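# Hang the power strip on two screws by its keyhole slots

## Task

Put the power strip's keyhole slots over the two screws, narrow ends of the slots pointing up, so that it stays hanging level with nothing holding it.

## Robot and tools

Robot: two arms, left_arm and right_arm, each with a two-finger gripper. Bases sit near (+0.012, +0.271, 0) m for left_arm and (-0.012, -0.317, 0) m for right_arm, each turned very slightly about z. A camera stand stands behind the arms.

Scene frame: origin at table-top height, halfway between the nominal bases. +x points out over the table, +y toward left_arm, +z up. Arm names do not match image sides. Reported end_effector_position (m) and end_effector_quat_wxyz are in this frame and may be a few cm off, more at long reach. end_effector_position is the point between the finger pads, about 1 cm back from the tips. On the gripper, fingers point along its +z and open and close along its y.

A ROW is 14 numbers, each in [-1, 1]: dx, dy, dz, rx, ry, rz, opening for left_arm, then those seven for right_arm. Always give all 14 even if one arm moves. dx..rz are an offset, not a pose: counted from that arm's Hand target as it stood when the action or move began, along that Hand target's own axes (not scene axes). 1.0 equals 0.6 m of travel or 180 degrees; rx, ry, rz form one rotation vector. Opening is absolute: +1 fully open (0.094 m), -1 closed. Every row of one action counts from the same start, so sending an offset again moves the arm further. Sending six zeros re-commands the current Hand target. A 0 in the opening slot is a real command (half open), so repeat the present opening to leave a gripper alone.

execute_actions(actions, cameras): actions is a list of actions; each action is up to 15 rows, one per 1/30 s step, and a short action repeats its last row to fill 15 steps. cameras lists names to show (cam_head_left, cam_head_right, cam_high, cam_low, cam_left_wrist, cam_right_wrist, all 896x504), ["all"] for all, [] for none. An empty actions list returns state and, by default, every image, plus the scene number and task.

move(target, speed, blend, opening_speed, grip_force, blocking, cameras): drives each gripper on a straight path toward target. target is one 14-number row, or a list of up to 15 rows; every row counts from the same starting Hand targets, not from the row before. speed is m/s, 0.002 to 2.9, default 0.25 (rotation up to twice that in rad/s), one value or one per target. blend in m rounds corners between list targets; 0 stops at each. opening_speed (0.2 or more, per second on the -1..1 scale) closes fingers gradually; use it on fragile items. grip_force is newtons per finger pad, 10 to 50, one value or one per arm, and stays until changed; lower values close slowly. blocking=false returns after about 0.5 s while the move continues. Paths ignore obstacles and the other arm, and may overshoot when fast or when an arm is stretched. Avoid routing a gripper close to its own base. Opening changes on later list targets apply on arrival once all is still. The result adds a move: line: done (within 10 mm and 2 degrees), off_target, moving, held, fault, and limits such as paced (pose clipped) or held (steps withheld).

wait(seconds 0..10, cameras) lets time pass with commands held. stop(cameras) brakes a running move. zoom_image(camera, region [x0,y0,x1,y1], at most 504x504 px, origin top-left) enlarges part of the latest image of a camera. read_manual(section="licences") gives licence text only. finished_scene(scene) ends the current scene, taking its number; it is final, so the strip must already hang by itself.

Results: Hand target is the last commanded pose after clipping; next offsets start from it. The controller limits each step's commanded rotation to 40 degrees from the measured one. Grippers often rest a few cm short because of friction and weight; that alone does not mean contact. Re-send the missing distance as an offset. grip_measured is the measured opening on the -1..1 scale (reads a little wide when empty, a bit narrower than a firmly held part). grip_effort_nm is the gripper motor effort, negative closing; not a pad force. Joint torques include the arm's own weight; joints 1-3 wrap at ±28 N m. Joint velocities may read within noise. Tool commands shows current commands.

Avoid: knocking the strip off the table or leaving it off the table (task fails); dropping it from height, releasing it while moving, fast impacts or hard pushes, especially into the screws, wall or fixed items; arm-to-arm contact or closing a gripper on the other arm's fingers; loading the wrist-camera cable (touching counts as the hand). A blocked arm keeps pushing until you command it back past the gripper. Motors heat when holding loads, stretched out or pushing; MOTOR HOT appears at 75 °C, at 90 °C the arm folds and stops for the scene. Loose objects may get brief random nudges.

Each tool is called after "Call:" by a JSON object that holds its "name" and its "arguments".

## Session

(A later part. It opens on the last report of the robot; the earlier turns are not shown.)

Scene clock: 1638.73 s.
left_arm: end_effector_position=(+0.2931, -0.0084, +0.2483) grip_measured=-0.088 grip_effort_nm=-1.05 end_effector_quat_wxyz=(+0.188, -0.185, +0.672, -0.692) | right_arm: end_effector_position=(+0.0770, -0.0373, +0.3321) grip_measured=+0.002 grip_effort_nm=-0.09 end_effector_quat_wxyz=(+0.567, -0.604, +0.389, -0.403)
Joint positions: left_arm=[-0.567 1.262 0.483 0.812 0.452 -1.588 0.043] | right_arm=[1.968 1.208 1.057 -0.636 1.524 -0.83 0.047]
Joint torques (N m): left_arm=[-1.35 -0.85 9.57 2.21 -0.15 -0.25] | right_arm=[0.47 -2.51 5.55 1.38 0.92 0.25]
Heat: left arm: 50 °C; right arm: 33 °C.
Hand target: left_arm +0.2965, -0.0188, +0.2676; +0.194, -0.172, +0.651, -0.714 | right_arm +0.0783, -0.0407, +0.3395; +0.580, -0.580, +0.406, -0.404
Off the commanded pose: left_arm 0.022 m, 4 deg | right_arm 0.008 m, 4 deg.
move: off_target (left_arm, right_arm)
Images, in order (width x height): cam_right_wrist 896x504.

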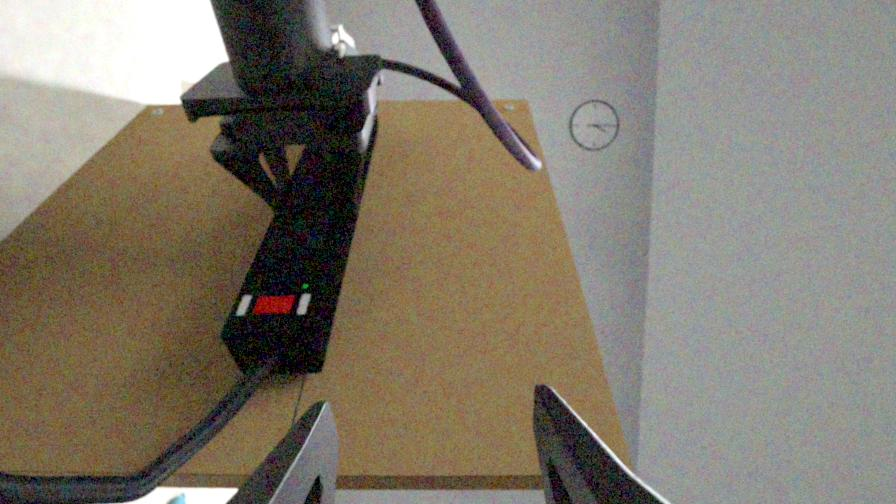

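Call:
{"name": "move", "arguments": {"target": [[0,0,-0.010,0,0,0,-0.45,0,0,0,0,0,0,0]], "speed": 0.02, "cameras": ["cam_right_wrist"]}}

Call:
{"name": "move", "arguments": {"target": [[0,0,-0.007,0,0,0,-0.45,0,0,0,0,0,0,0]], "speed": 0.02, "cameras": ["cam_right_wrist"]}}

Call:
{"name": "zoom_image", "arguments": {"camera": "cam_right_wrist", "region": [170, 60, 470, 400]}}

Scene clock: 1651.60 s.
left_arm: end_effector_position=(+0.2931, -0.0080, +0.2480) grip_measured=-0.088 grip_effort_nm=-1.05 end_effector_quat_wxyz=(+0.188, -0.185, +0.672, -0.693) | right_arm: end_effector_position=(+0.0770, -0.0373, +0.3321) grip_measured=+0.002 grip_effort_nm=-0.09 end_effector_quat_wxyz=(+0.567, -0.604, +0.389, -0.403)
Joint positions: left_arm=[-0.566 1.262 0.481 0.813 0.454 -1.589 0.043] | right_arm=[1.968 1.208 1.057 -0.636 1.524 -0.83 0.047]
Joint torques (N m): left_arm=[-0.58 -2.36 8.16 2.18 -0.07 -0.25] | right_arm=[0.49 -2.43 5.7 1.35 0.94 0.25]
Heat: left arm: 48 °C; right arm: 33 °C.
Hand target: left_arm +0.2935, -0.0136, +0.2670; +0.194, -0.172, +0.651, -0.714 | right_arm +0.0783, -0.0407, +0.3395; +0.580, -0.580, +0.406, -0.404
Off the commanded pose: left_arm 0.020 m, 4 deg | right_arm 0.008 m, 4 deg.
move: off_target (left_arm, right_arm)
Images, in order (width x height): cam_right_wrist 896x504.

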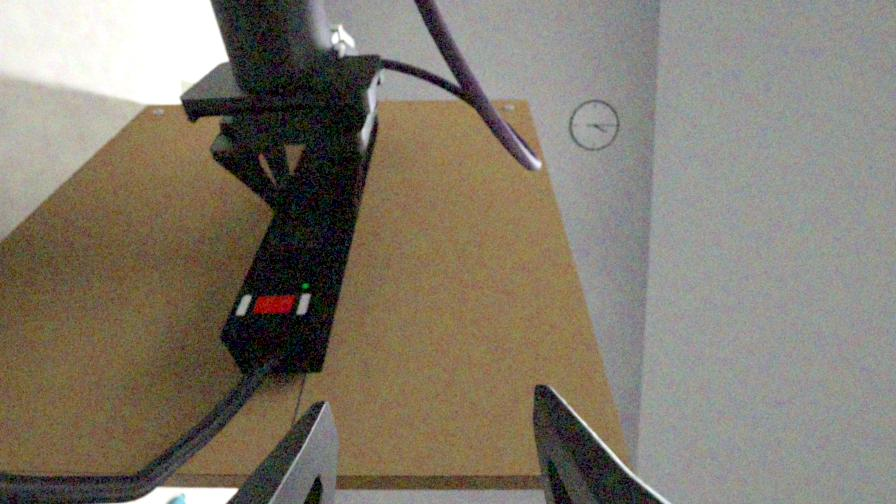

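Scene clock: 1652.60 s.
left_arm: end_effector_position=(+0.2933, -0.0077, +0.2483) grip_measured=-0.088 grip_effort_nm=-1.05 end_effector_quat_wxyz=(+0.188, -0.185, +0.671, -0.693) | right_arm: end_effector_position=(+0.0770, -0.0373, +0.3321) grip_measured=+0.002 grip_effort_nm=-0.09 end_effector_quat_wxyz=(+0.567, -0.604, +0.389, -0.403)
Joint positions: left_arm=[-0.564 1.262 0.481 0.815 0.455 -1.589 0.043] | right_arm=[1.968 1.208 1.057 -0.636 1.524 -0.83 0.047]
Joint torques (N m): left_arm=[-0.06 -3.48 7.31 2.14 0.02 -0.24] | right_arm=[0.55 -2.52 5.7 1.37 0.96 0.27]
Heat: left arm: 48 °C; right arm: 33 °C.
Hand target: left_arm +0.2914, -0.0100, +0.2667; +0.194, -0.172, +0.651, -0.714 | right_arm +0.0783, -0.0407, +0.3395; +0.580, -0.580, +0.406, -0.404
Off the commanded pose: left_arm 0.019 m, 4 deg | right_arm 0.008 m, 4 deg.
move: off_target (left_arm, right_arm)
Images, in order (width x height): cam_right_wrist 896x504.

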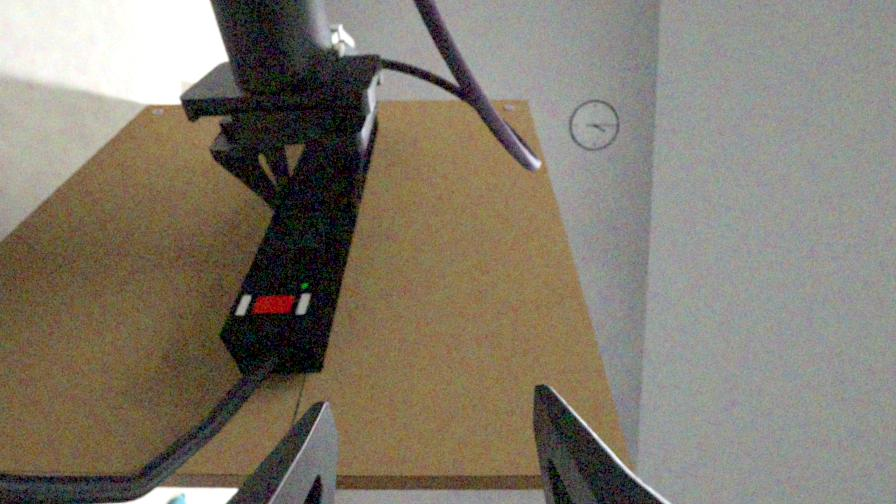

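Scaled by 1.482.

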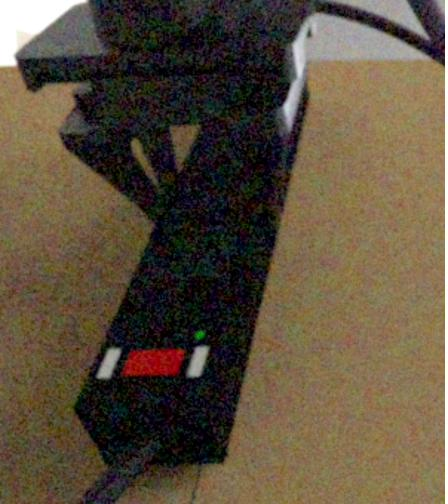

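Call:
{"name": "move", "arguments": {"target": [[0,0,-0.008,0,0,0,-0.45,0,0,0,0,0,0,0]], "speed": 0.02, "cameras": []}}

Call:
{"name": "move", "arguments": {"target": [[0,0,-0.008,0,0,0,-0.45,0,0,0,0,0,0,0]], "speed": 0.02, "cameras": ["cam_right_wrist"]}}

Call:
{"name": "zoom_image", "arguments": {"camera": "cam_right_wrist", "region": [170, 60, 470, 400]}}

Scene clock: 1659.77 s.
left_arm: end_effector_position=(+0.2928, -0.0076, +0.2478) grip_measured=-0.088 grip_effort_nm=-1.05 end_effector_quat_wxyz=(+0.188, -0.184, +0.671, -0.693) | right_arm: end_effector_position=(+0.0770, -0.0373, +0.3321) grip_measured=+0.002 grip_effort_nm=-0.09 end_effector_quat_wxyz=(+0.567, -0.604, +0.389, -0.403)
Joint positions: left_arm=[-0.564 1.262 0.478 0.818 0.456 -1.589 0.043] | right_arm=[1.968 1.208 1.057 -0.636 1.524 -0.83 0.047]
Joint torques (N m): left_arm=[0.43 -4.67 6.54 2.05 0.13 -0.25] | right_arm=[0.46 -2.45 5.71 1.39 0.93 0.25]
Heat: left arm: 47 °C; right arm: 33 °C.
Hand target: left_arm +0.2890, -0.0059, +0.2662; +0.194, -0.172, +0.651, -0.714 | right_arm +0.0783, -0.0407, +0.3395; +0.580, -0.580, +0.406, -0.404
Off the commanded pose: left_arm 0.019 m, 4 deg | right_arm 0.008 m, 4 deg.
move: off_target (left_arm, right_arm)
No camera images: "cameras" was empty.

Scene clock: 1660.77 s.
left_arm: end_effector_position=(+0.2920, -0.0045, +0.2409) grip_measured=-0.088 grip_effort_nm=-1.05 end_effector_quat_wxyz=(+0.185, -0.188, +0.675, -0.689) | right_arm: end_effector_position=(+0.0770, -0.0373, +0.3321) grip_measured=+0.002 grip_effort_nm=-0.09 end_effector_quat_wxyz=(+0.567, -0.604, +0.389, -0.403)
Joint positions: left_arm=[-0.555 1.26 0.462 0.819 0.465 -1.589 0.043] | right_arm=[1.968 1.208 1.057 -0.636 1.524 -0.83 0.047]
Joint torques (N m): left_arm=[0.51 -5.9 6.71 2 0.12 -0.28] | right_arm=[0.46 -2.55 5.7 1.4 0.93 0.26]
Heat: left arm: 47 °C; right arm: 33 °C.
Hand target: left_arm +0.2867, -0.0017, +0.2658; +0.194, -0.172, +0.651, -0.714 | right_arm +0.0783, -0.0407, +0.3395; +0.580, -0.580, +0.406, -0.404
Off the commanded pose: left_arm 0.026 m, 4 deg | right_arm 0.008 m, 4 deg.
move: off_target (left_arm, right_arm)
Images, in order (width x height): cam_right_wrist 896x504.

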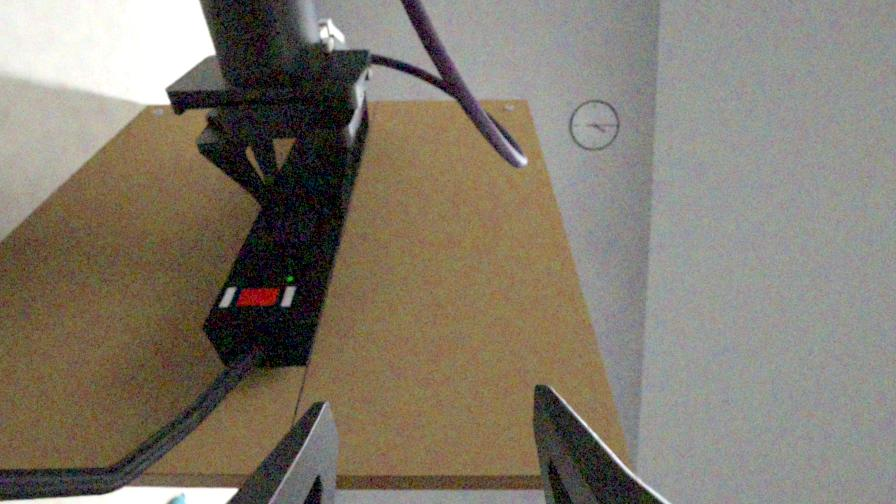

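Scaled by 1.482.

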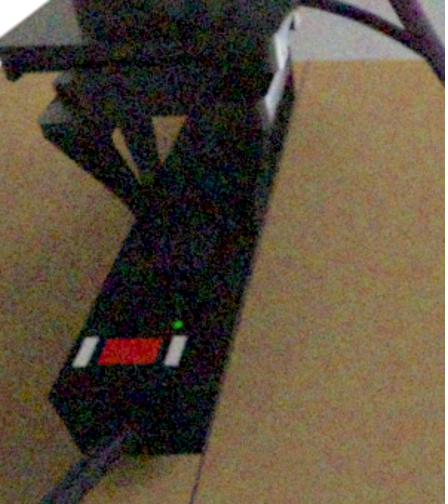

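Call:
{"name": "move", "arguments": {"target": [[0,0,-0.012,0,0,0,-0.45,0,0,0,0,0,0,0]], "speed": 0.02, "cameras": ["cam_right_wrist"]}}

Call:
{"name": "zoom_image", "arguments": {"camera": "cam_right_wrist", "region": [170, 60, 470, 400]}}

Scene clock: 1670.97 s.
left_arm: end_effector_position=(+0.2890, +0.0014, +0.2414) grip_measured=-0.088 grip_effort_nm=-1.05 end_effector_quat_wxyz=(+0.186, -0.186, +0.674, -0.691) | right_arm: end_effector_position=(+0.0770, -0.0373, +0.3321) grip_measured=+0.002 grip_effort_nm=-0.09 end_effector_quat_wxyz=(+0.567, -0.604, +0.389, -0.403)
Joint positions: left_arm=[-0.54 1.234 0.442 0.819 0.48 -1.589 0.043] | right_arm=[1.968 1.208 1.057 -0.636 1.524 -0.83 0.047]
Joint torques (N m): left_arm=[0.57 -6.13 6.61 1.93 0.15 -0.29] | right_arm=[0.58 -2.36 5.63 1.36 0.94 0.26]
Heat: left arm: 47 °C; right arm: 33 °C.
Hand target: left_arm +0.2831, +0.0045, +0.2651; +0.194, -0.172, +0.651, -0.714 | right_arm +0.0783, -0.0407, +0.3395; +0.580, -0.580, +0.406, -0.404
Off the commanded pose: left_arm 0.025 m, 4 deg | right_arm 0.008 m, 4 deg.
move: off_target (left_arm, right_arm)
Images, in order (width x height): cam_right_wrist 896x504.

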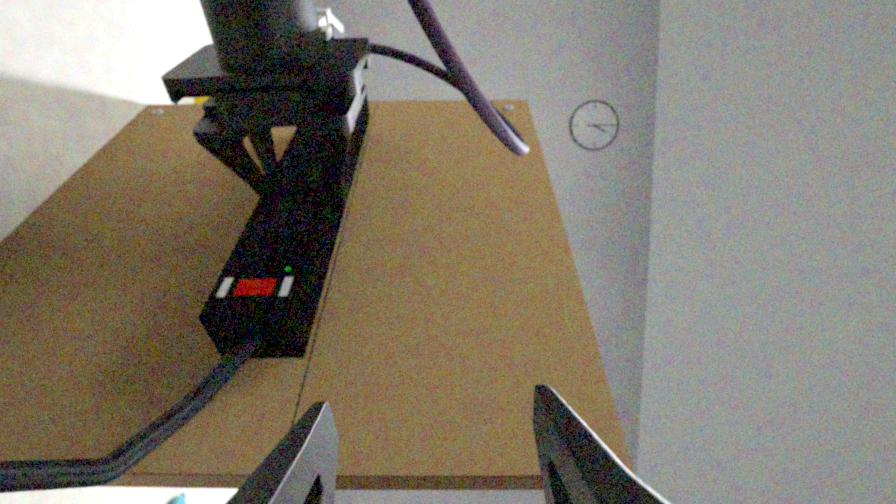

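Scaled by 1.482.

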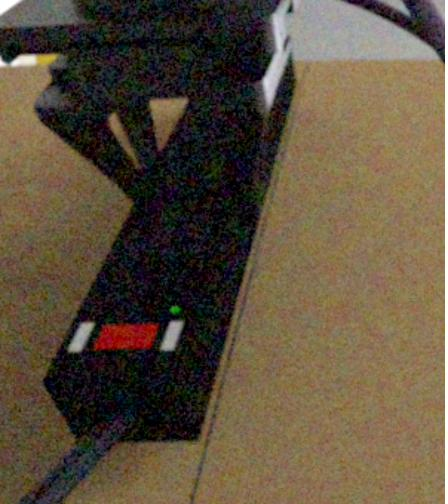

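Call:
{"name": "move", "arguments": {"target": [[0,-0.035,0,0,0,0,-0.45,0,0,0,0,0,0,0],[0,-0.035,0.014,0,0,0,-0.45,0,0,0,0,0,0,0]], "speed": 0.04, "cameras": ["cam_right_wrist"]}}

Call:
{"name": "zoom_image", "arguments": {"camera": "cam_right_wrist", "region": [170, 60, 470, 400]}}

Scene clock: 1691.00 s.
left_arm: end_effector_position=(+0.2846, +0.0053, +0.2580) grip_measured=-0.088 grip_effort_nm=-1.05 end_effector_quat_wxyz=(+0.189, -0.183, +0.670, -0.694) | right_arm: end_effector_position=(+0.0770, -0.0373, +0.3321) grip_measured=+0.002 grip_effort_nm=-0.08 end_effector_quat_wxyz=(+0.567, -0.604, +0.389, -0.403)
Joint positions: left_arm=[-0.535 1.165 0.465 0.739 0.485 -1.59 0.043] | right_arm=[1.968 1.208 1.057 -0.636 1.524 -0.83 0.047]
Joint torques (N m): left_arm=[-0.76 -3.04 11.15 1.59 -0.09 -0.26] | right_arm=[0.36 -2.55 5.67 1.4 0.94 0.27]
Heat: left arm: 46 °C; right arm: 33 °C.
Hand target: left_arm +0.2861, -0.0011, +0.2868; +0.194, -0.172, +0.651, -0.714 | right_arm +0.0783, -0.0407, +0.3395; +0.580, -0.580, +0.406, -0.404
Off the commanded pose: left_arm 0.030 m, 3 deg | right_arm 0.008 m, 4 deg.
move: off_target (left_arm, right_arm)
Images, in order (width x height): cam_right_wrist 896x504.

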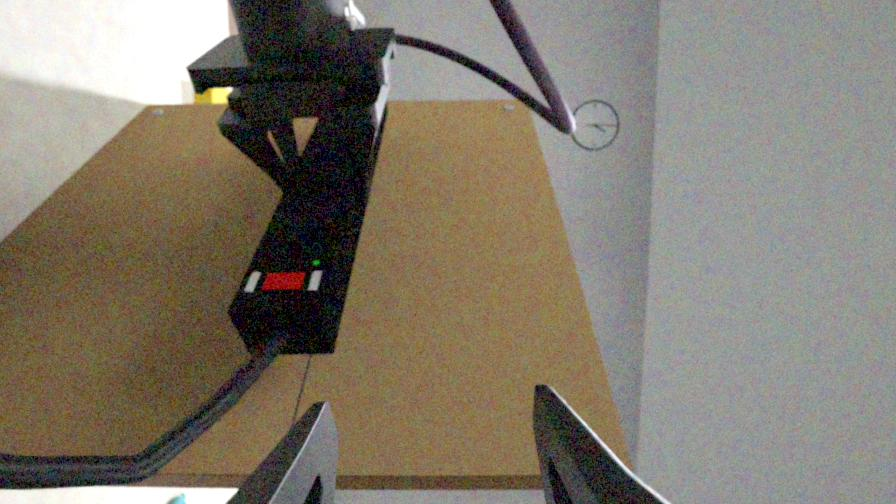

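Scaled by 1.482.

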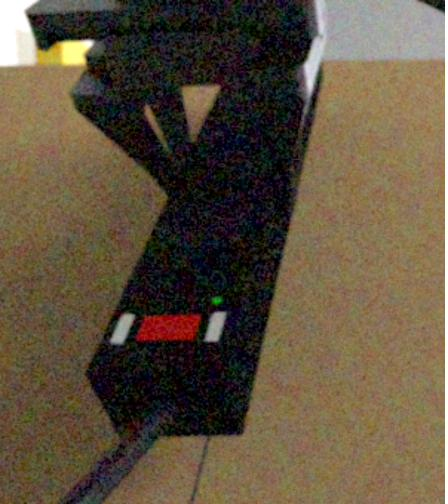

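Call:
{"name": "move", "arguments": {"target": [[0,0.005,0.008,0,0,0,-0.45,0,0,0,0,0,0,0],[0,0.01,0.014,0,0,0,-0.45,0,0,0,0,0,0,0]], "speed": 0.03, "cameras": ["cam_right_wrist"]}}

Call:
{"name": "zoom_image", "arguments": {"camera": "cam_right_wrist", "region": [170, 60, 470, 400]}}

Scene clock: 1698.83 s.
left_arm: end_effector_position=(+0.2865, -0.0019, +0.2436) grip_measured=-0.088 grip_effort_nm=-1.05 end_effector_quat_wxyz=(+0.176, -0.190, +0.682, -0.684) | right_arm: end_effector_position=(+0.0770, -0.0373, +0.3321) grip_measured=+0.002 grip_effort_nm=-0.09 end_effector_quat_wxyz=(+0.567, -0.604, +0.389, -0.403)
Joint positions: left_arm=[-0.552 1.21 0.468 0.739 0.477 -1.59 0.043] | right_arm=[1.968 1.208 1.057 -0.636 1.524 -0.83 0.047]
Joint torques (N m): left_arm=[-0.79 -3.29 11.29 2.04 -0.11 -0.25] | right_arm=[0.5 -2.66 5.68 1.37 0.95 0.28]
Heat: left arm: 47 °C; right arm: 33 °C.
Hand target: left_arm +0.2907, -0.0088, +0.2816; +0.194, -0.172, +0.651, -0.714 | right_arm +0.0783, -0.0407, +0.3395; +0.580, -0.580, +0.406, -0.404
Off the commanded pose: left_arm 0.039 m, 6 deg | right_arm 0.008 m, 4 deg.
move: off_target (left_arm, right_arm)
Images, in order (width x height): cam_right_wrist 896x504.

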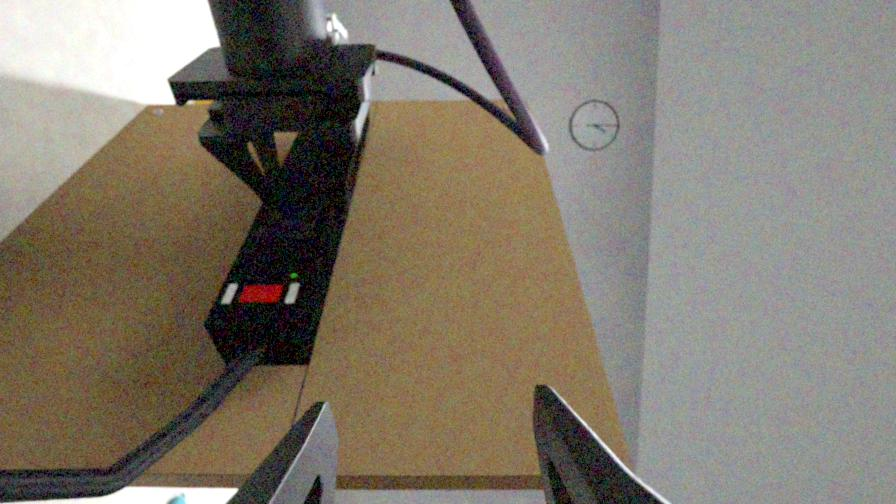

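Scaled by 1.482.

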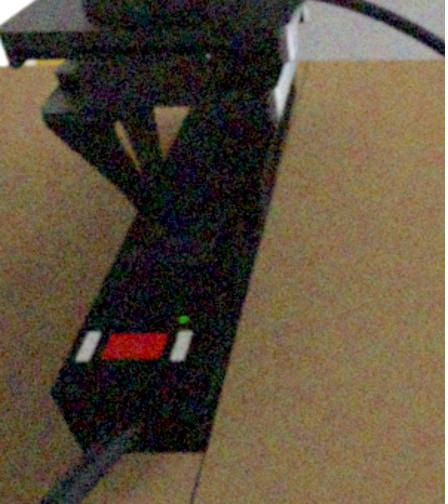

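Call:
{"name": "move", "arguments": {"target": [[-0.003,-0.012,0.0,0,0,0,-0.45,0,0,0,0,0,0,0],[-0.005,-0.012,0.01,0,0,0,-0.45,0,0,0,0,0,0,0]], "speed": 0.03, "cameras": ["cam_right_wrist"]}}

Call:
{"name": "zoom_image", "arguments": {"camera": "cam_right_wrist", "region": [170, 60, 470, 400]}}

Scene clock: 1704.37 s.
left_arm: end_effector_position=(+0.2920, -0.0053, +0.2580) grip_measured=-0.088 grip_effort_nm=-1.05 end_effector_quat_wxyz=(+0.183, -0.183, +0.674, -0.692) | right_arm: end_effector_position=(+0.0770, -0.0373, +0.3321) grip_measured=+0.002 grip_effort_nm=-0.09 end_effector_quat_wxyz=(+0.567, -0.604, +0.389, -0.403)
Joint positions: left_arm=[-0.552 1.222 0.509 0.739 0.476 -1.59 0.043] | right_arm=[1.968 1.208 1.057 -0.636 1.524 -0.83 0.047]
Joint torques (N m): left_arm=[-0.66 -3.33 11.43 1.76 -0.17 -0.26] | right_arm=[0.54 -2.51 5.59 1.38 0.92 0.26]
Heat: left arm: 47 °C; right arm: 33 °C.
Hand target: left_arm +0.2958, -0.0119, +0.2894; +0.194, -0.172, +0.651, -0.714 | right_arm +0.0783, -0.0407, +0.3395; +0.580, -0.580, +0.406, -0.404
Off the commanded pose: left_arm 0.032 m, 4 deg | right_arm 0.008 m, 4 deg.
move: off_target (left_arm, right_arm)
Images, in order (width x height): cam_right_wrist 896x504.

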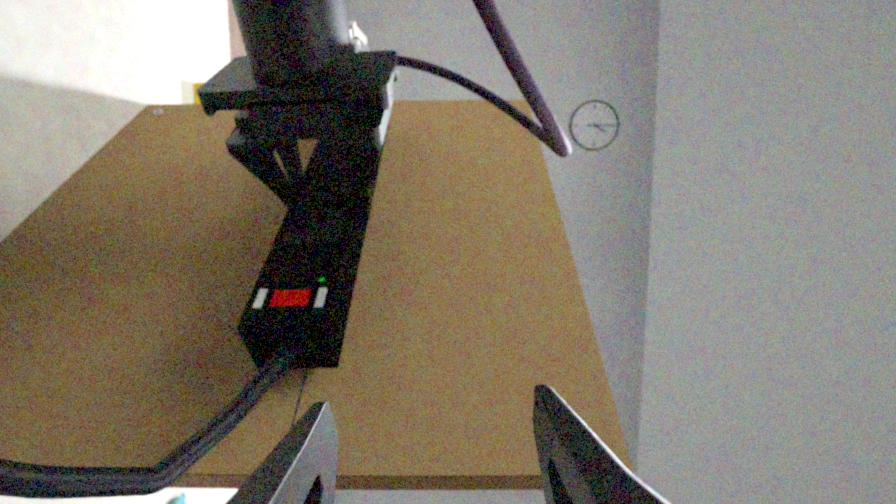

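Scaled by 1.482.

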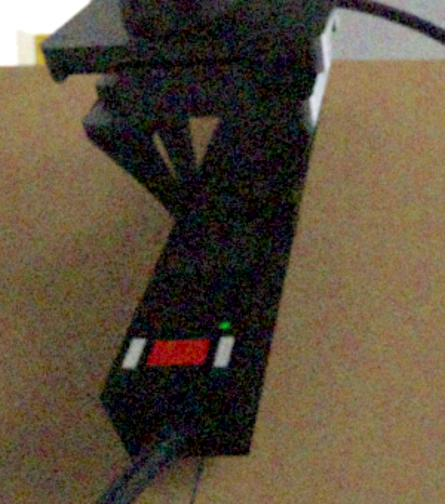

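Call:
{"name": "move", "arguments": {"target": [[0,0.006,0.003,0,0,0,-0.45,0,0,0,0,0,0,0],[0,0.012,0.006,0,0,0,-0.45,0,0,0,0,0,0,0]], "speed": 0.03, "cameras": ["cam_right_wrist"]}}

Call:
{"name": "zoom_image", "arguments": {"camera": "cam_right_wrist", "region": [170, 60, 470, 400]}}

Scene clock: 1718.60 s.
left_arm: end_effector_position=(+0.2953, -0.0055, +0.2524) grip_measured=-0.088 grip_effort_nm=-1.05 end_effector_quat_wxyz=(+0.183, -0.191, +0.677, -0.687) | right_arm: end_effector_position=(+0.0770, -0.0373, +0.3321) grip_measured=+0.002 grip_effort_nm=-0.09 end_effector_quat_wxyz=(+0.567, -0.604, +0.389, -0.403)
Joint positions: left_arm=[-0.552 1.237 0.509 0.739 0.466 -1.59 0.043] | right_arm=[1.968 1.208 1.057 -0.636 1.524 -0.83 0.047]
Joint torques (N m): left_arm=[-1.28 -2.09 10.59 2.17 -0.12 -0.24] | right_arm=[0.5 -2.44 5.61 1.39 0.95 0.27]
Heat: left arm: 49 °C; right arm: 33 °C.
Hand target: left_arm +0.2980, -0.0156, +0.2825; +0.194, -0.172, +0.651, -0.714 | right_arm +0.0783, -0.0407, +0.3395; +0.580, -0.580, +0.406, -0.404
Off the commanded pose: left_arm 0.032 m, 5 deg | right_arm 0.008 m, 4 deg.
move: off_target (left_arm, right_arm)
Images, in order (width x height): cam_right_wrist 896x504.

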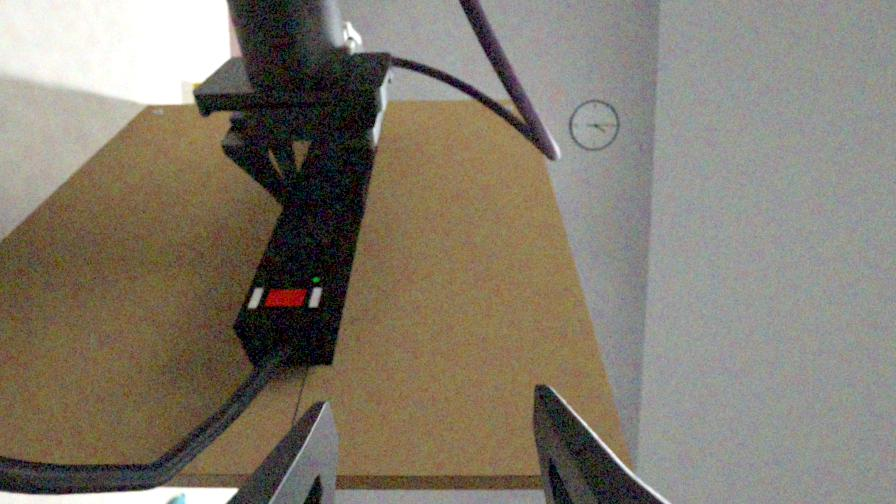

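Scaled by 1.482.

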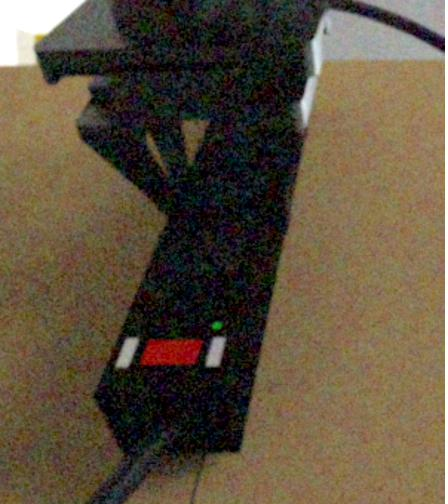

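Call:
{"name": "move", "arguments": {"target": [[0,0.0,0.0,0,0,0.010,-0.45,0,0,0,0,0,0,0],[0,0.006,0.0,0,0,0.014,-0.45,0,0,0,0,0,0,0]], "speed": 0.03, "cameras": ["cam_right_wrist"]}}

Call:
{"name": "zoom_image", "arguments": {"camera": "cam_right_wrist", "region": [170, 60, 470, 400]}}

Scene clock: 1728.47 s.
left_arm: end_effector_position=(+0.2959, -0.0053, +0.2527) grip_measured=-0.088 grip_effort_nm=-1.05 end_effector_quat_wxyz=(+0.188, -0.187, +0.677, -0.686) | right_arm: end_effector_position=(+0.0770, -0.0373, +0.3321) grip_measured=+0.002 grip_effort_nm=-0.09 end_effector_quat_wxyz=(+0.567, -0.604, +0.389, -0.403)
Joint positions: left_arm=[-0.552 1.239 0.509 0.743 0.463 -1.579 0.043] | right_arm=[1.968 1.208 1.057 -0.636 1.524 -0.83 0.047]
Joint torques (N m): left_arm=[-1.42 -1.62 9.94 2.32 -0.14 0.17] | right_arm=[0.46 -2.44 5.6 1.38 0.94 0.25]
Heat: left arm: 49 °C; right arm: 33 °C.
Hand target: left_arm +0.2982, -0.0159, +0.2789; +0.209, -0.157, +0.655, -0.709 | right_arm +0.0783, -0.0407, +0.3395; +0.580, -0.580, +0.406, -0.404
Off the commanded pose: left_arm 0.028 m, 6 deg | right_arm 0.008 m, 4 deg.
move: off_target (left_arm, right_arm)
Images, in order (width x height): cam_right_wrist 896x504.

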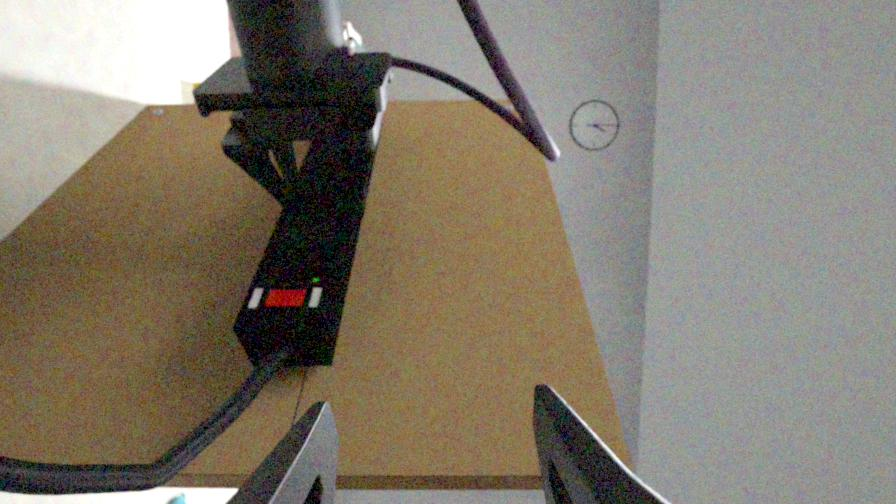

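Scaled by 1.482.

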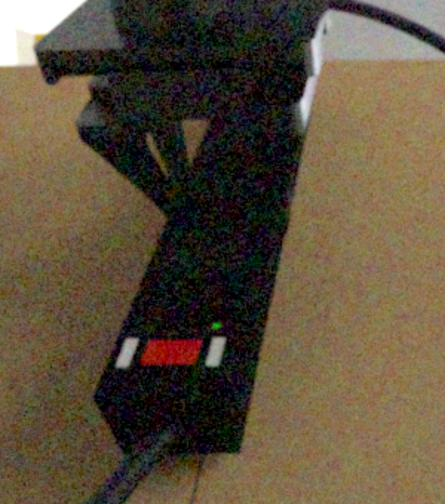

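Call:
{"name": "move", "arguments": {"target": [[0,0.0,-0.009,0,0,0,-0.45,0,0,0,0,0,0,0],[0,0.006,-0.009,0,0,0.004,-0.45,0,0,0,0,0,0,0],[0,0.01,-0.009,0,0,0.004,-0.45,0,0,0,0,0,0,0]], "speed": 0.03, "cameras": ["cam_right_wrist"]}}

Call:
{"name": "zoom_image", "arguments": {"camera": "cam_right_wrist", "region": [170, 60, 470, 400]}}

Scene clock: 1734.70 s.
left_arm: end_effector_position=(+0.2964, -0.0049, +0.2527) grip_measured=-0.088 grip_effort_nm=-1.05 end_effector_quat_wxyz=(+0.191, -0.186, +0.676, -0.687) | right_arm: end_effector_position=(+0.0770, -0.0373, +0.3321) grip_measured=+0.002 grip_effort_nm=-0.09 end_effector_quat_wxyz=(+0.567, -0.604, +0.389, -0.403)
Joint positions: left_arm=[-0.55 1.242 0.506 0.754 0.463 -1.577 0.043] | right_arm=[1.968 1.208 1.057 -0.636 1.524 -0.83 0.047]
Joint torques (N m): left_arm=[-0.68 -1.91 7.91 2.47 -0.05 0.3] | right_arm=[0.49 -2.51 5.59 1.37 0.93 0.23]
Heat: left arm: 49 °C; right arm: 33 °C.
Hand target: left_arm +0.2961, -0.0116, +0.2725; +0.214, -0.153, +0.656, -0.708 | right_arm +0.0783, -0.0407, +0.3395; +0.580, -0.580, +0.406, -0.404
Off the commanded pose: left_arm 0.021 m, 6 deg | right_arm 0.008 m, 4 deg.
move: off_target (left_arm, right_arm)
Images, in order (width x height): cam_right_wrist 896x504.

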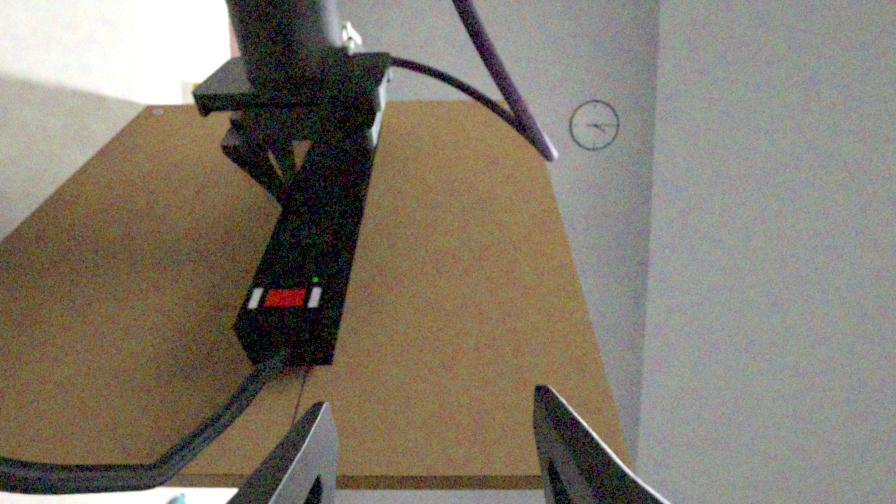

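Scaled by 1.482.

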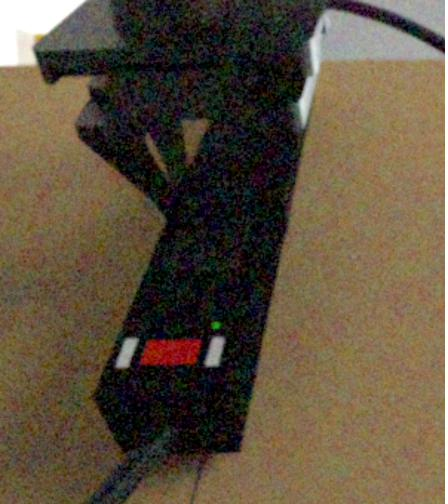

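Call:
{"name": "execute_actions", "arguments": {"actions": [[[0,0,-0.004,0,0,0,-0.45,0,0,0,0,0,0,0],[0,0,-0.008,0,0,0,-0.45,0,0,0,0,0,0,0],[0,0,-0.010,0,0,0,-0.45,0,0,0,0,0,0,0],[0,0,-0.010,0,0,0,-0.45,0,0,0,0,0,0,0],[0,0,-0.008,0,0,0,-0.45,0,0,0,0,0,0,0],[0,0,-0.004,0,0,0,-0.45,0,0,0,0,0,0,0],[0,0,0,0,0,0,-0.45,0,0,0,0,0,0,0]],[[0,0,-0.004,0,0,0,-0.45,0,0,0,0,0,0,0],[0,0,-0.008,0,0,0,-0.45,0,0,0,0,0,0,0],[0,0,-0.010,0,0,0,-0.45,0,0,0,0,0,0,0],[0,0,-0.010,0,0,0,-0.45,0,0,0,0,0,0,0],[0,0,-0.008,0,0,0,-0.45,0,0,0,0,0,0,0],[0,0,-0.004,0,0,0,-0.45,0,0,0,0,0,0,0],[0,0,0,0,0,0,-0.45,0,0,0,0,0,0,0]]], "cameras": ["cam_right_wrist"]}}

Call:
{"name": "zoom_image", "arguments": {"camera": "cam_right_wrist", "region": [170, 60, 470, 400]}}

Scene clock: 1768.37 s.
left_arm: end_effector_position=(+0.2964, -0.0050, +0.2495) grip_measured=-0.088 grip_effort_nm=-1.05 end_effector_quat_wxyz=(+0.197, -0.180, +0.679, -0.684) | right_arm: end_effector_position=(+0.0770, -0.0373, +0.3321) grip_measured=+0.002 grip_effort_nm=-0.08 end_effector_quat_wxyz=(+0.567, -0.604, +0.389, -0.403)
Joint positions: left_arm=[-0.55 1.248 0.5 0.762 0.463 -1.556 0.043] | right_arm=[1.968 1.208 1.057 -0.636 1.524 -0.83 0.047]
Joint torques (N m): left_arm=[-0.7 -2.33 8.23 2.42 -0.02 0.05] | right_arm=[0.43 -2.43 5.64 1.38 0.96 0.24]
Heat: left arm: 52 °C; right arm: 33 °C.
Hand target: left_arm +0.2961, -0.0115, +0.2725; +0.214, -0.153, +0.656, -0.708 | right_arm +0.0783, -0.0407, +0.3395; +0.580, -0.580, +0.406, -0.404
Off the commanded pose: left_arm 0.024 m, 5 deg | right_arm 0.008 m, 4 deg.
Images, in order (width x height): cam_right_wrist 896x504.

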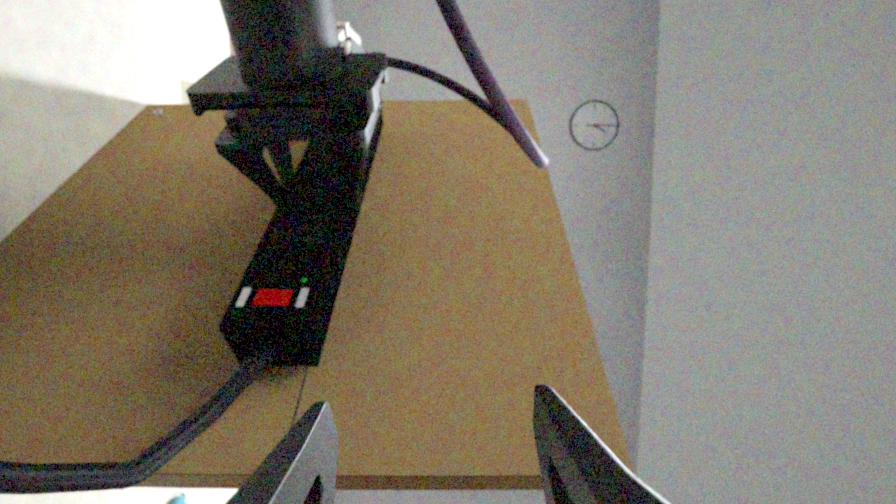

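Scaled by 1.482.

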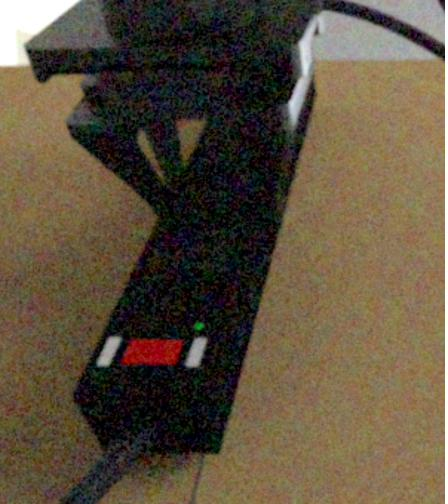

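Call:
{"name": "execute_actions", "arguments": {"actions": [[[0.001,0,-0.004,0,0,0,-0.45,0,0,0,0,0,0,0],[0.001,0,-0.008,0,0,0,-0.45,0,0,0,0,0,0,0],[0.002,0,-0.008,0,0,0,-0.45,0,0,0,0,0,0,0],[0.002,0,-0.004,0,0,0,-0.45,0,0,0,0,0,0,0],[0.003,0,0.002,0,0,0,-0.45,0,0,0,0,0,0,0],[0.004,0,0.004,0,0,0,-0.45,0,0,0,0,0,0,0],[0.004,0,0,0,0,0,-0.45,0,0,0,0,0,0,0]],[[0.001,0,-0.004,0,0,0,-0.45,0,0,0,0,0,0,0],[0.001,0,-0.008,0,0,0,-0.45,0,0,0,0,0,0,0],[0.002,0,-0.008,0,0,0,-0.45,0,0,0,0,0,0,0],[0.002,0,-0.004,0,0,0,-0.45,0,0,0,0,0,0,0],[0.003,0,0.002,0,0,0,-0.45,0,0,0,0,0,0,0],[0.004,0,0.004,0,0,0,-0.45,0,0,0,0,0,0,0],[0.004,0,0,0,0,0,-0.45,0,0,0,0,0,0,0]]], "cameras": ["cam_right_wrist"]}}

Call:
{"name": "zoom_image", "arguments": {"camera": "cam_right_wrist", "region": [170, 60, 470, 400]}}

Scene clock: 1780.23 s.
left_arm: end_effector_position=(+0.2964, -0.0049, +0.2487) grip_measured=-0.088 grip_effort_nm=-1.05 end_effector_quat_wxyz=(+0.198, -0.181, +0.679, -0.684) | right_arm: end_effector_position=(+0.0770, -0.0373, +0.3321) grip_measured=+0.002 grip_effort_nm=-0.09 end_effector_quat_wxyz=(+0.567, -0.604, +0.389, -0.403)
Joint positions: left_arm=[-0.552 1.25 0.497 0.767 0.459 -1.555 0.043] | right_arm=[1.968 1.208 1.057 -0.636 1.524 -0.83 0.047]
Joint torques (N m): left_arm=[-1.94 -2.97 7.86 2.34 -0.17 0.03] | right_arm=[0.47 -2.54 5.6 1.39 0.94 0.25]
Heat: left arm: 52 °C; right arm: 33 °C.
Hand target: left_arm +0.2919, -0.0140, +0.2722; +0.214, -0.153, +0.656, -0.708 | right_arm +0.0783, -0.0407, +0.3395; +0.580, -0.580, +0.406, -0.404
Off the commanded pose: left_arm 0.026 m, 5 deg | right_arm 0.008 m, 4 deg.
Images, in order (width x height): cam_right_wrist 896x504.

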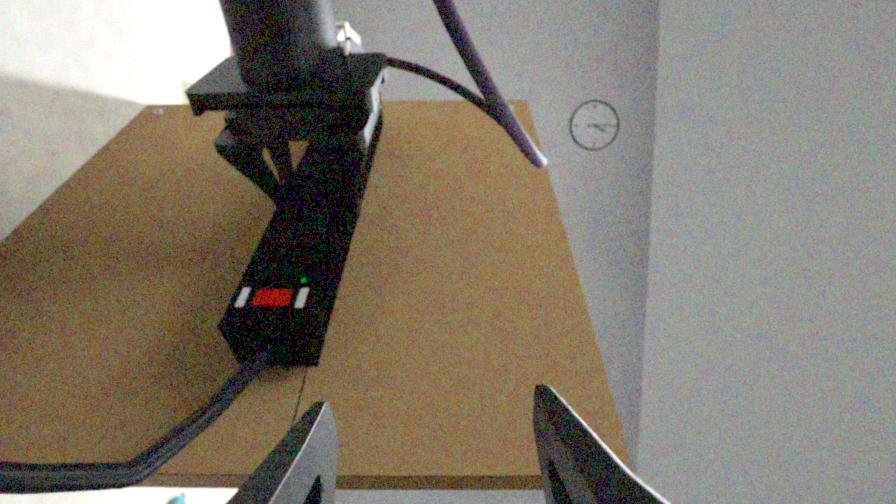

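Scaled by 1.482.

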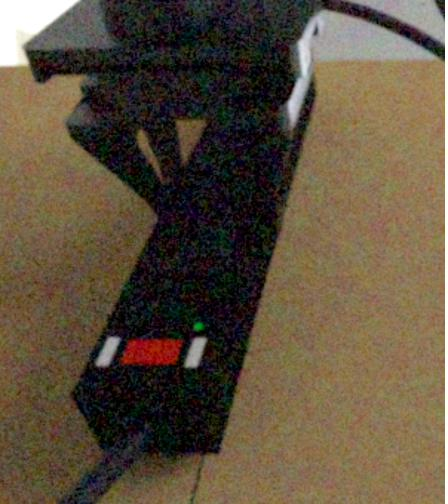

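Call:
{"name": "execute_actions", "arguments": {"actions": [[[0.001,0,-0.004,0,0,0,-0.45,0,0,0,0,0,0,0],[0.002,0,-0.008,0,0,0,-0.45,0,0,0,0,0,0,0],[0.003,0,-0.008,0,0,0,-0.45,0,0,0,0,0,0,0],[0.004,0,-0.004,0,0,0,-0.45,0,0,0,0,0,0,0],[0.005,0,0.002,0,0,0,-0.45,0,0,0,0,0,0,0],[0.006,0,0.004,0,0,0,-0.45,0,0,0,0,0,0,0],[0.006,0,0,0,0,0,-0.45,0,0,0,0,0,0,0]],[[0,0,-0.004,0,0,0,-0.45,0,0,0,0,0,0,0],[0,0,-0.01,0,0,0,-0.45,0,0,0,0,0,0,0],[0,0,-0.01,0,0,0,-0.45,0,0,0,0,0,0,0],[0,0,-0.004,0,0,0,-0.45,0,0,0,0,0,0,0],[0,0,0.002,0,0,0,-0.45,0,0,0,0,0,0,0],[0,0,0.006,0,0,0,-0.45,0,0,0,0,0,0,0],[0,0,0,0,0,0,-0.45,0,0,0,0,0,0,0]]], "cameras": ["cam_right_wrist"]}}

Call:
{"name": "execute_actions", "arguments": {"actions": [[[0.001,0,-0.004,0,0,0,-0.45,0,0,0,0,0,0,0],[0.002,0,-0.008,0,0,0,-0.45,0,0,0,0,0,0,0],[0.003,0,-0.008,0,0,0,-0.45,0,0,0,0,0,0,0],[0.004,0,-0.004,0,0,0,-0.45,0,0,0,0,0,0,0],[0.005,0,0.002,0,0,0,-0.45,0,0,0,0,0,0,0],[0.006,0,0.004,0,0,0,-0.45,0,0,0,0,0,0,0],[0.006,0,0,0,0,0,-0.45,0,0,0,0,0,0,0]],[[0,0,-0.004,0,0,0,-0.45,0,0,0,0,0,0,0],[0,0,-0.01,0,0,0,-0.45,0,0,0,0,0,0,0],[0,0,-0.01,0,0,0,-0.45,0,0,0,0,0,0,0],[0,0,-0.004,0,0,0,-0.45,0,0,0,0,0,0,0],[0,0,0.002,0,0,0,-0.45,0,0,0,0,0,0,0],[0,0,0.006,0,0,0,-0.45,0,0,0,0,0,0,0],[0,0,0,0,0,0,-0.45,0,0,0,0,0,0,0]]], "cameras": ["cam_right_wrist"]}}

Scene clock: 1794.30 s.
left_arm: end_effector_position=(+0.2965, -0.0052, +0.2486) grip_measured=-0.088 grip_effort_nm=-1.05 end_effector_quat_wxyz=(+0.202, -0.183, +0.677, -0.684) | right_arm: end_effector_position=(+0.0770, -0.0373, +0.3321) grip_measured=+0.002 grip_effort_nm=-0.08 end_effector_quat_wxyz=(+0.567, -0.604, +0.389, -0.403)
Joint positions: left_arm=[-0.56 1.25 0.492 0.775 0.442 -1.555 0.043] | right_arm=[1.968 1.208 1.057 -0.636 1.524 -0.83 0.047]
Joint torques (N m): left_arm=[-2.41 -3.29 7.73 2.25 -0.15 0.04] | right_arm=[0.53 -2.51 5.44 1.38 0.94 0.26]
Heat: left arm: 50 °C; right arm: 33 °C.
Hand target: left_arm +0.2888, -0.0158, +0.2720; +0.214, -0.153, +0.656, -0.708 | right_arm +0.0783, -0.0407, +0.3395; +0.580, -0.580, +0.406, -0.404
Off the commanded pose: left_arm 0.027 m, 5 deg | right_arm 0.008 m, 4 deg.
Images, in order (width x height): cam_right_wrist 896x504.

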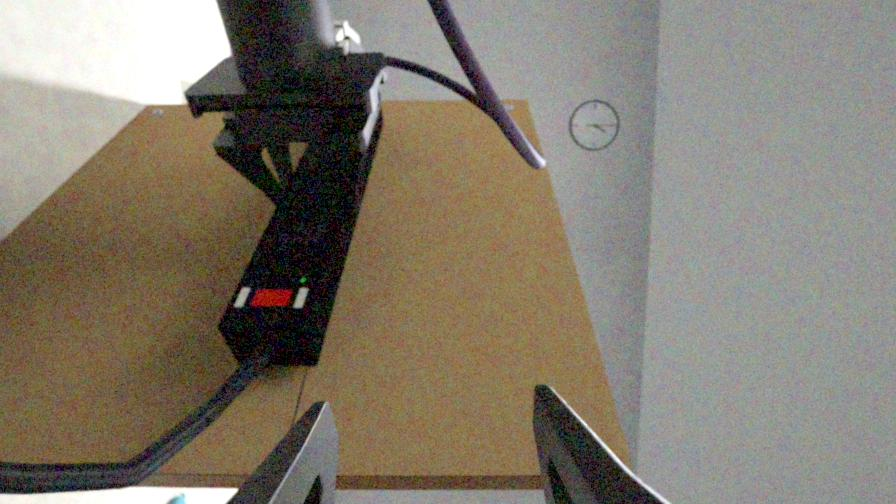

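Scene clock: 1795.60 s.
left_arm: end_effector_position=(+0.2948, -0.0062, +0.2483) grip_measured=-0.088 grip_effort_nm=-1.05 end_effector_quat_wxyz=(+0.205, -0.184, +0.676, -0.683) | right_arm: end_effector_position=(+0.0770, -0.0373, +0.3321) grip_measured=+0.002 grip_effort_nm=-0.09 end_effector_quat_wxyz=(+0.567, -0.604, +0.389, -0.403)
Joint positions: left_arm=[-0.572 1.245 0.486 0.779 0.424 -1.553 0.043] | right_arm=[1.968 1.208 1.057 -0.636 1.524 -0.83 0.047]
Joint torques (N m): left_arm=[-2.48 -3.47 7.84 2.2 -0.09 0.07] | right_arm=[0.53 -2.52 5.65 1.36 0.97 0.26]
Heat: left arm: 50 °C; right arm: 33 °C.
Hand target: left_arm +0.2857, -0.0176, +0.2717; +0.214, -0.153, +0.656, -0.708 | right_arm +0.0783, -0.0407, +0.3395; +0.580, -0.580, +0.406, -0.404
Off the commanded pose: left_arm 0.028 m, 5 deg | right_arm 0.008 m, 4 deg.
Images, in order (width x height): cam_right_wrist 896x504.

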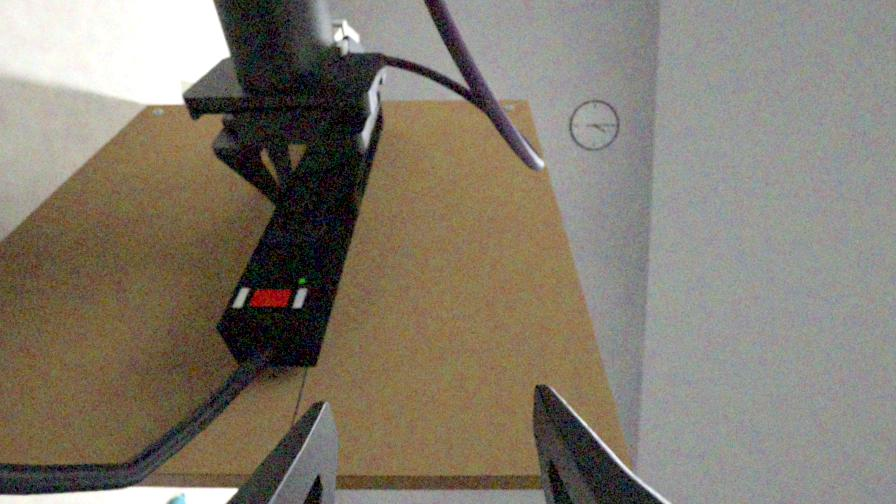

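Call:
{"name": "execute_actions", "arguments": {"actions": [[[0.001,0,-0.004,0,0,0,-0.45,0,0,0,0,0,0,0],[0.002,0,-0.008,0,0,0,-0.45,0,0,0,0,0,0,0],[0.002,0,-0.008,0,0,0,-0.45,0,0,0,0,0,0,0],[0.003,0,-0.004,0,0,0,-0.45,0,0,0,0,0,0,0],[0.003,0,0.002,0,0,0,-0.45,0,0,0,0,0,0,0],[0.003,0,0.006,0,0,0,-0.45,0,0,0,0,0,0,0],[0.003,0,0,0,0,0,-0.45,0,0,0,0,0,0,0]],[[0,0,-0.004,0,0,0,-0.45,0,0,0,0,0,0,0],[0,0,-0.01,0,0,0,-0.45,0,0,0,0,0,0,0],[0,0,-0.01,0,0,0,-0.45,0,0,0,0,0,0,0],[0,0,-0.004,0,0,0,-0.45,0,0,0,0,0,0,0],[0,0,0.002,0,0,0,-0.45,0,0,0,0,0,0,0],[0,0,0.006,0,0,0,-0.45,0,0,0,0,0,0,0],[0,0,0,0,0,0,-0.45,0,0,0,0,0,0,0]]], "cameras": []}}

Call:
{"name": "execute_actions", "arguments": {"actions": [[[0.001,0,-0.004,0,0,0,-0.45,0,0,0,0,0,0,0],[0.002,0,-0.008,0,0,0,-0.45,0,0,0,0,0,0,0],[0.002,0,-0.008,0,0,0,-0.45,0,0,0,0,0,0,0],[0.003,0,-0.004,0,0,0,-0.45,0,0,0,0,0,0,0],[0.003,0,0.002,0,0,0,-0.45,0,0,0,0,0,0,0],[0.003,0,0.006,0,0,0,-0.45,0,0,0,0,0,0,0],[0.003,0,0,0,0,0,-0.45,0,0,0,0,0,0,0]],[[0,0,-0.004,0,0,0,-0.45,0,0,0,0,0,0,0],[0,0,-0.01,0,0,0,-0.45,0,0,0,0,0,0,0],[0,0,-0.01,0,0,0,-0.45,0,0,0,0,0,0,0],[0,0,-0.004,0,0,0,-0.45,0,0,0,0,0,0,0],[0,0,0.002,0,0,0,-0.45,0,0,0,0,0,0,0],[0,0,0.006,0,0,0,-0.45,0,0,0,0,0,0,0],[0,0,0,0,0,0,-0.45,0,0,0,0,0,0,0]]], "cameras": ["cam_right_wrist"]}}

Call:
{"name": "zoom_image", "arguments": {"camera": "cam_right_wrist", "region": [170, 60, 470, 400]}}

Scene clock: 1811.73 s.
left_arm: end_effector_position=(+0.2940, -0.0066, +0.2481) grip_measured=-0.088 grip_effort_nm=-1.05 end_effector_quat_wxyz=(+0.208, -0.185, +0.676, -0.683) | right_arm: end_effector_position=(+0.0770, -0.0373, +0.3321) grip_measured=+0.002 grip_effort_nm=-0.09 end_effector_quat_wxyz=(+0.567, -0.604, +0.389, -0.403)
Joint positions: left_arm=[-0.58 1.242 0.483 0.779 0.411 -1.551 0.043] | right_arm=[1.968 1.208 1.057 -0.636 1.524 -0.83 0.047]
Joint torques (N m): left_arm=[-2.58 -3.45 7.88 2.18 -0.02 0.03] | right_arm=[0.44 -2.48 5.65 1.39 0.95 0.28]
Heat: left arm: 51 °C; right arm: 33 °C.
Hand target: left_arm +0.2842, -0.0185, +0.2716; +0.214, -0.153, +0.656, -0.708 | right_arm +0.0783, -0.0407, +0.3395; +0.580, -0.580, +0.406, -0.404
Off the commanded pose: left_arm 0.028 m, 5 deg | right_arm 0.008 m, 4 deg.
No camera images: "cameras" was empty.

Scene clock: 1813.03 s.
left_arm: end_effector_position=(+0.2932, -0.0073, +0.2473) grip_measured=-0.088 grip_effort_nm=-1.05 end_effector_quat_wxyz=(+0.209, -0.186, +0.676, -0.682) | right_arm: end_effector_position=(+0.0770, -0.0373, +0.3321) grip_measured=+0.002 grip_effort_nm=-0.09 end_effector_quat_wxyz=(+0.567, -0.604, +0.389, -0.403)
Joint positions: left_arm=[-0.587 1.24 0.48 0.779 0.399 -1.549 0.043] | right_arm=[1.968 1.208 1.057 -0.636 1.524 -0.83 0.047]
Joint torques (N m): left_arm=[-2.47 -3.59 7.94 2.2 0.05 0.01] | right_arm=[0.57 -2.51 5.57 1.39 0.94 0.27]
Heat: left arm: 51 °C; right arm: 33 °C.
Hand target: left_arm +0.2826, -0.0194, +0.2715; +0.214, -0.153, +0.656, -0.708 | right_arm +0.0783, -0.0407, +0.3395; +0.580, -0.580, +0.406, -0.404
Off the commanded pose: left_arm 0.029 m, 5 deg | right_arm 0.008 m, 4 deg.
Images, in order (width x height): cam_right_wrist 896x504.

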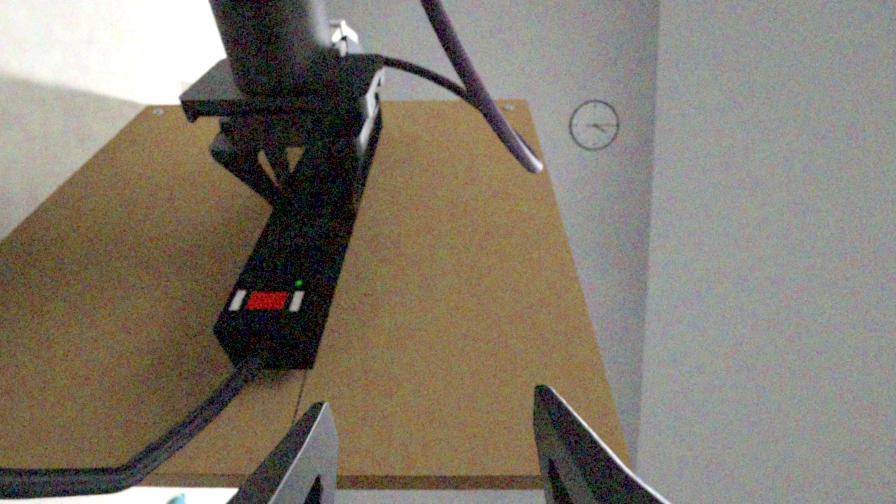

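Scaled by 1.482.

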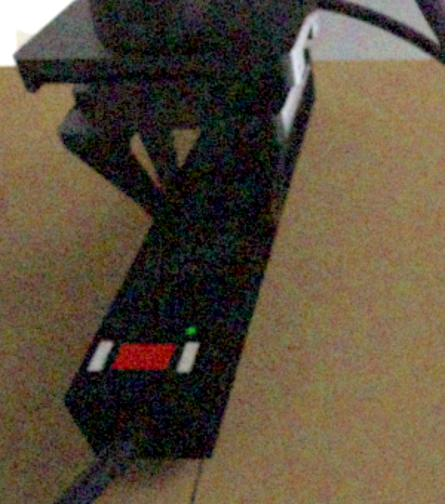

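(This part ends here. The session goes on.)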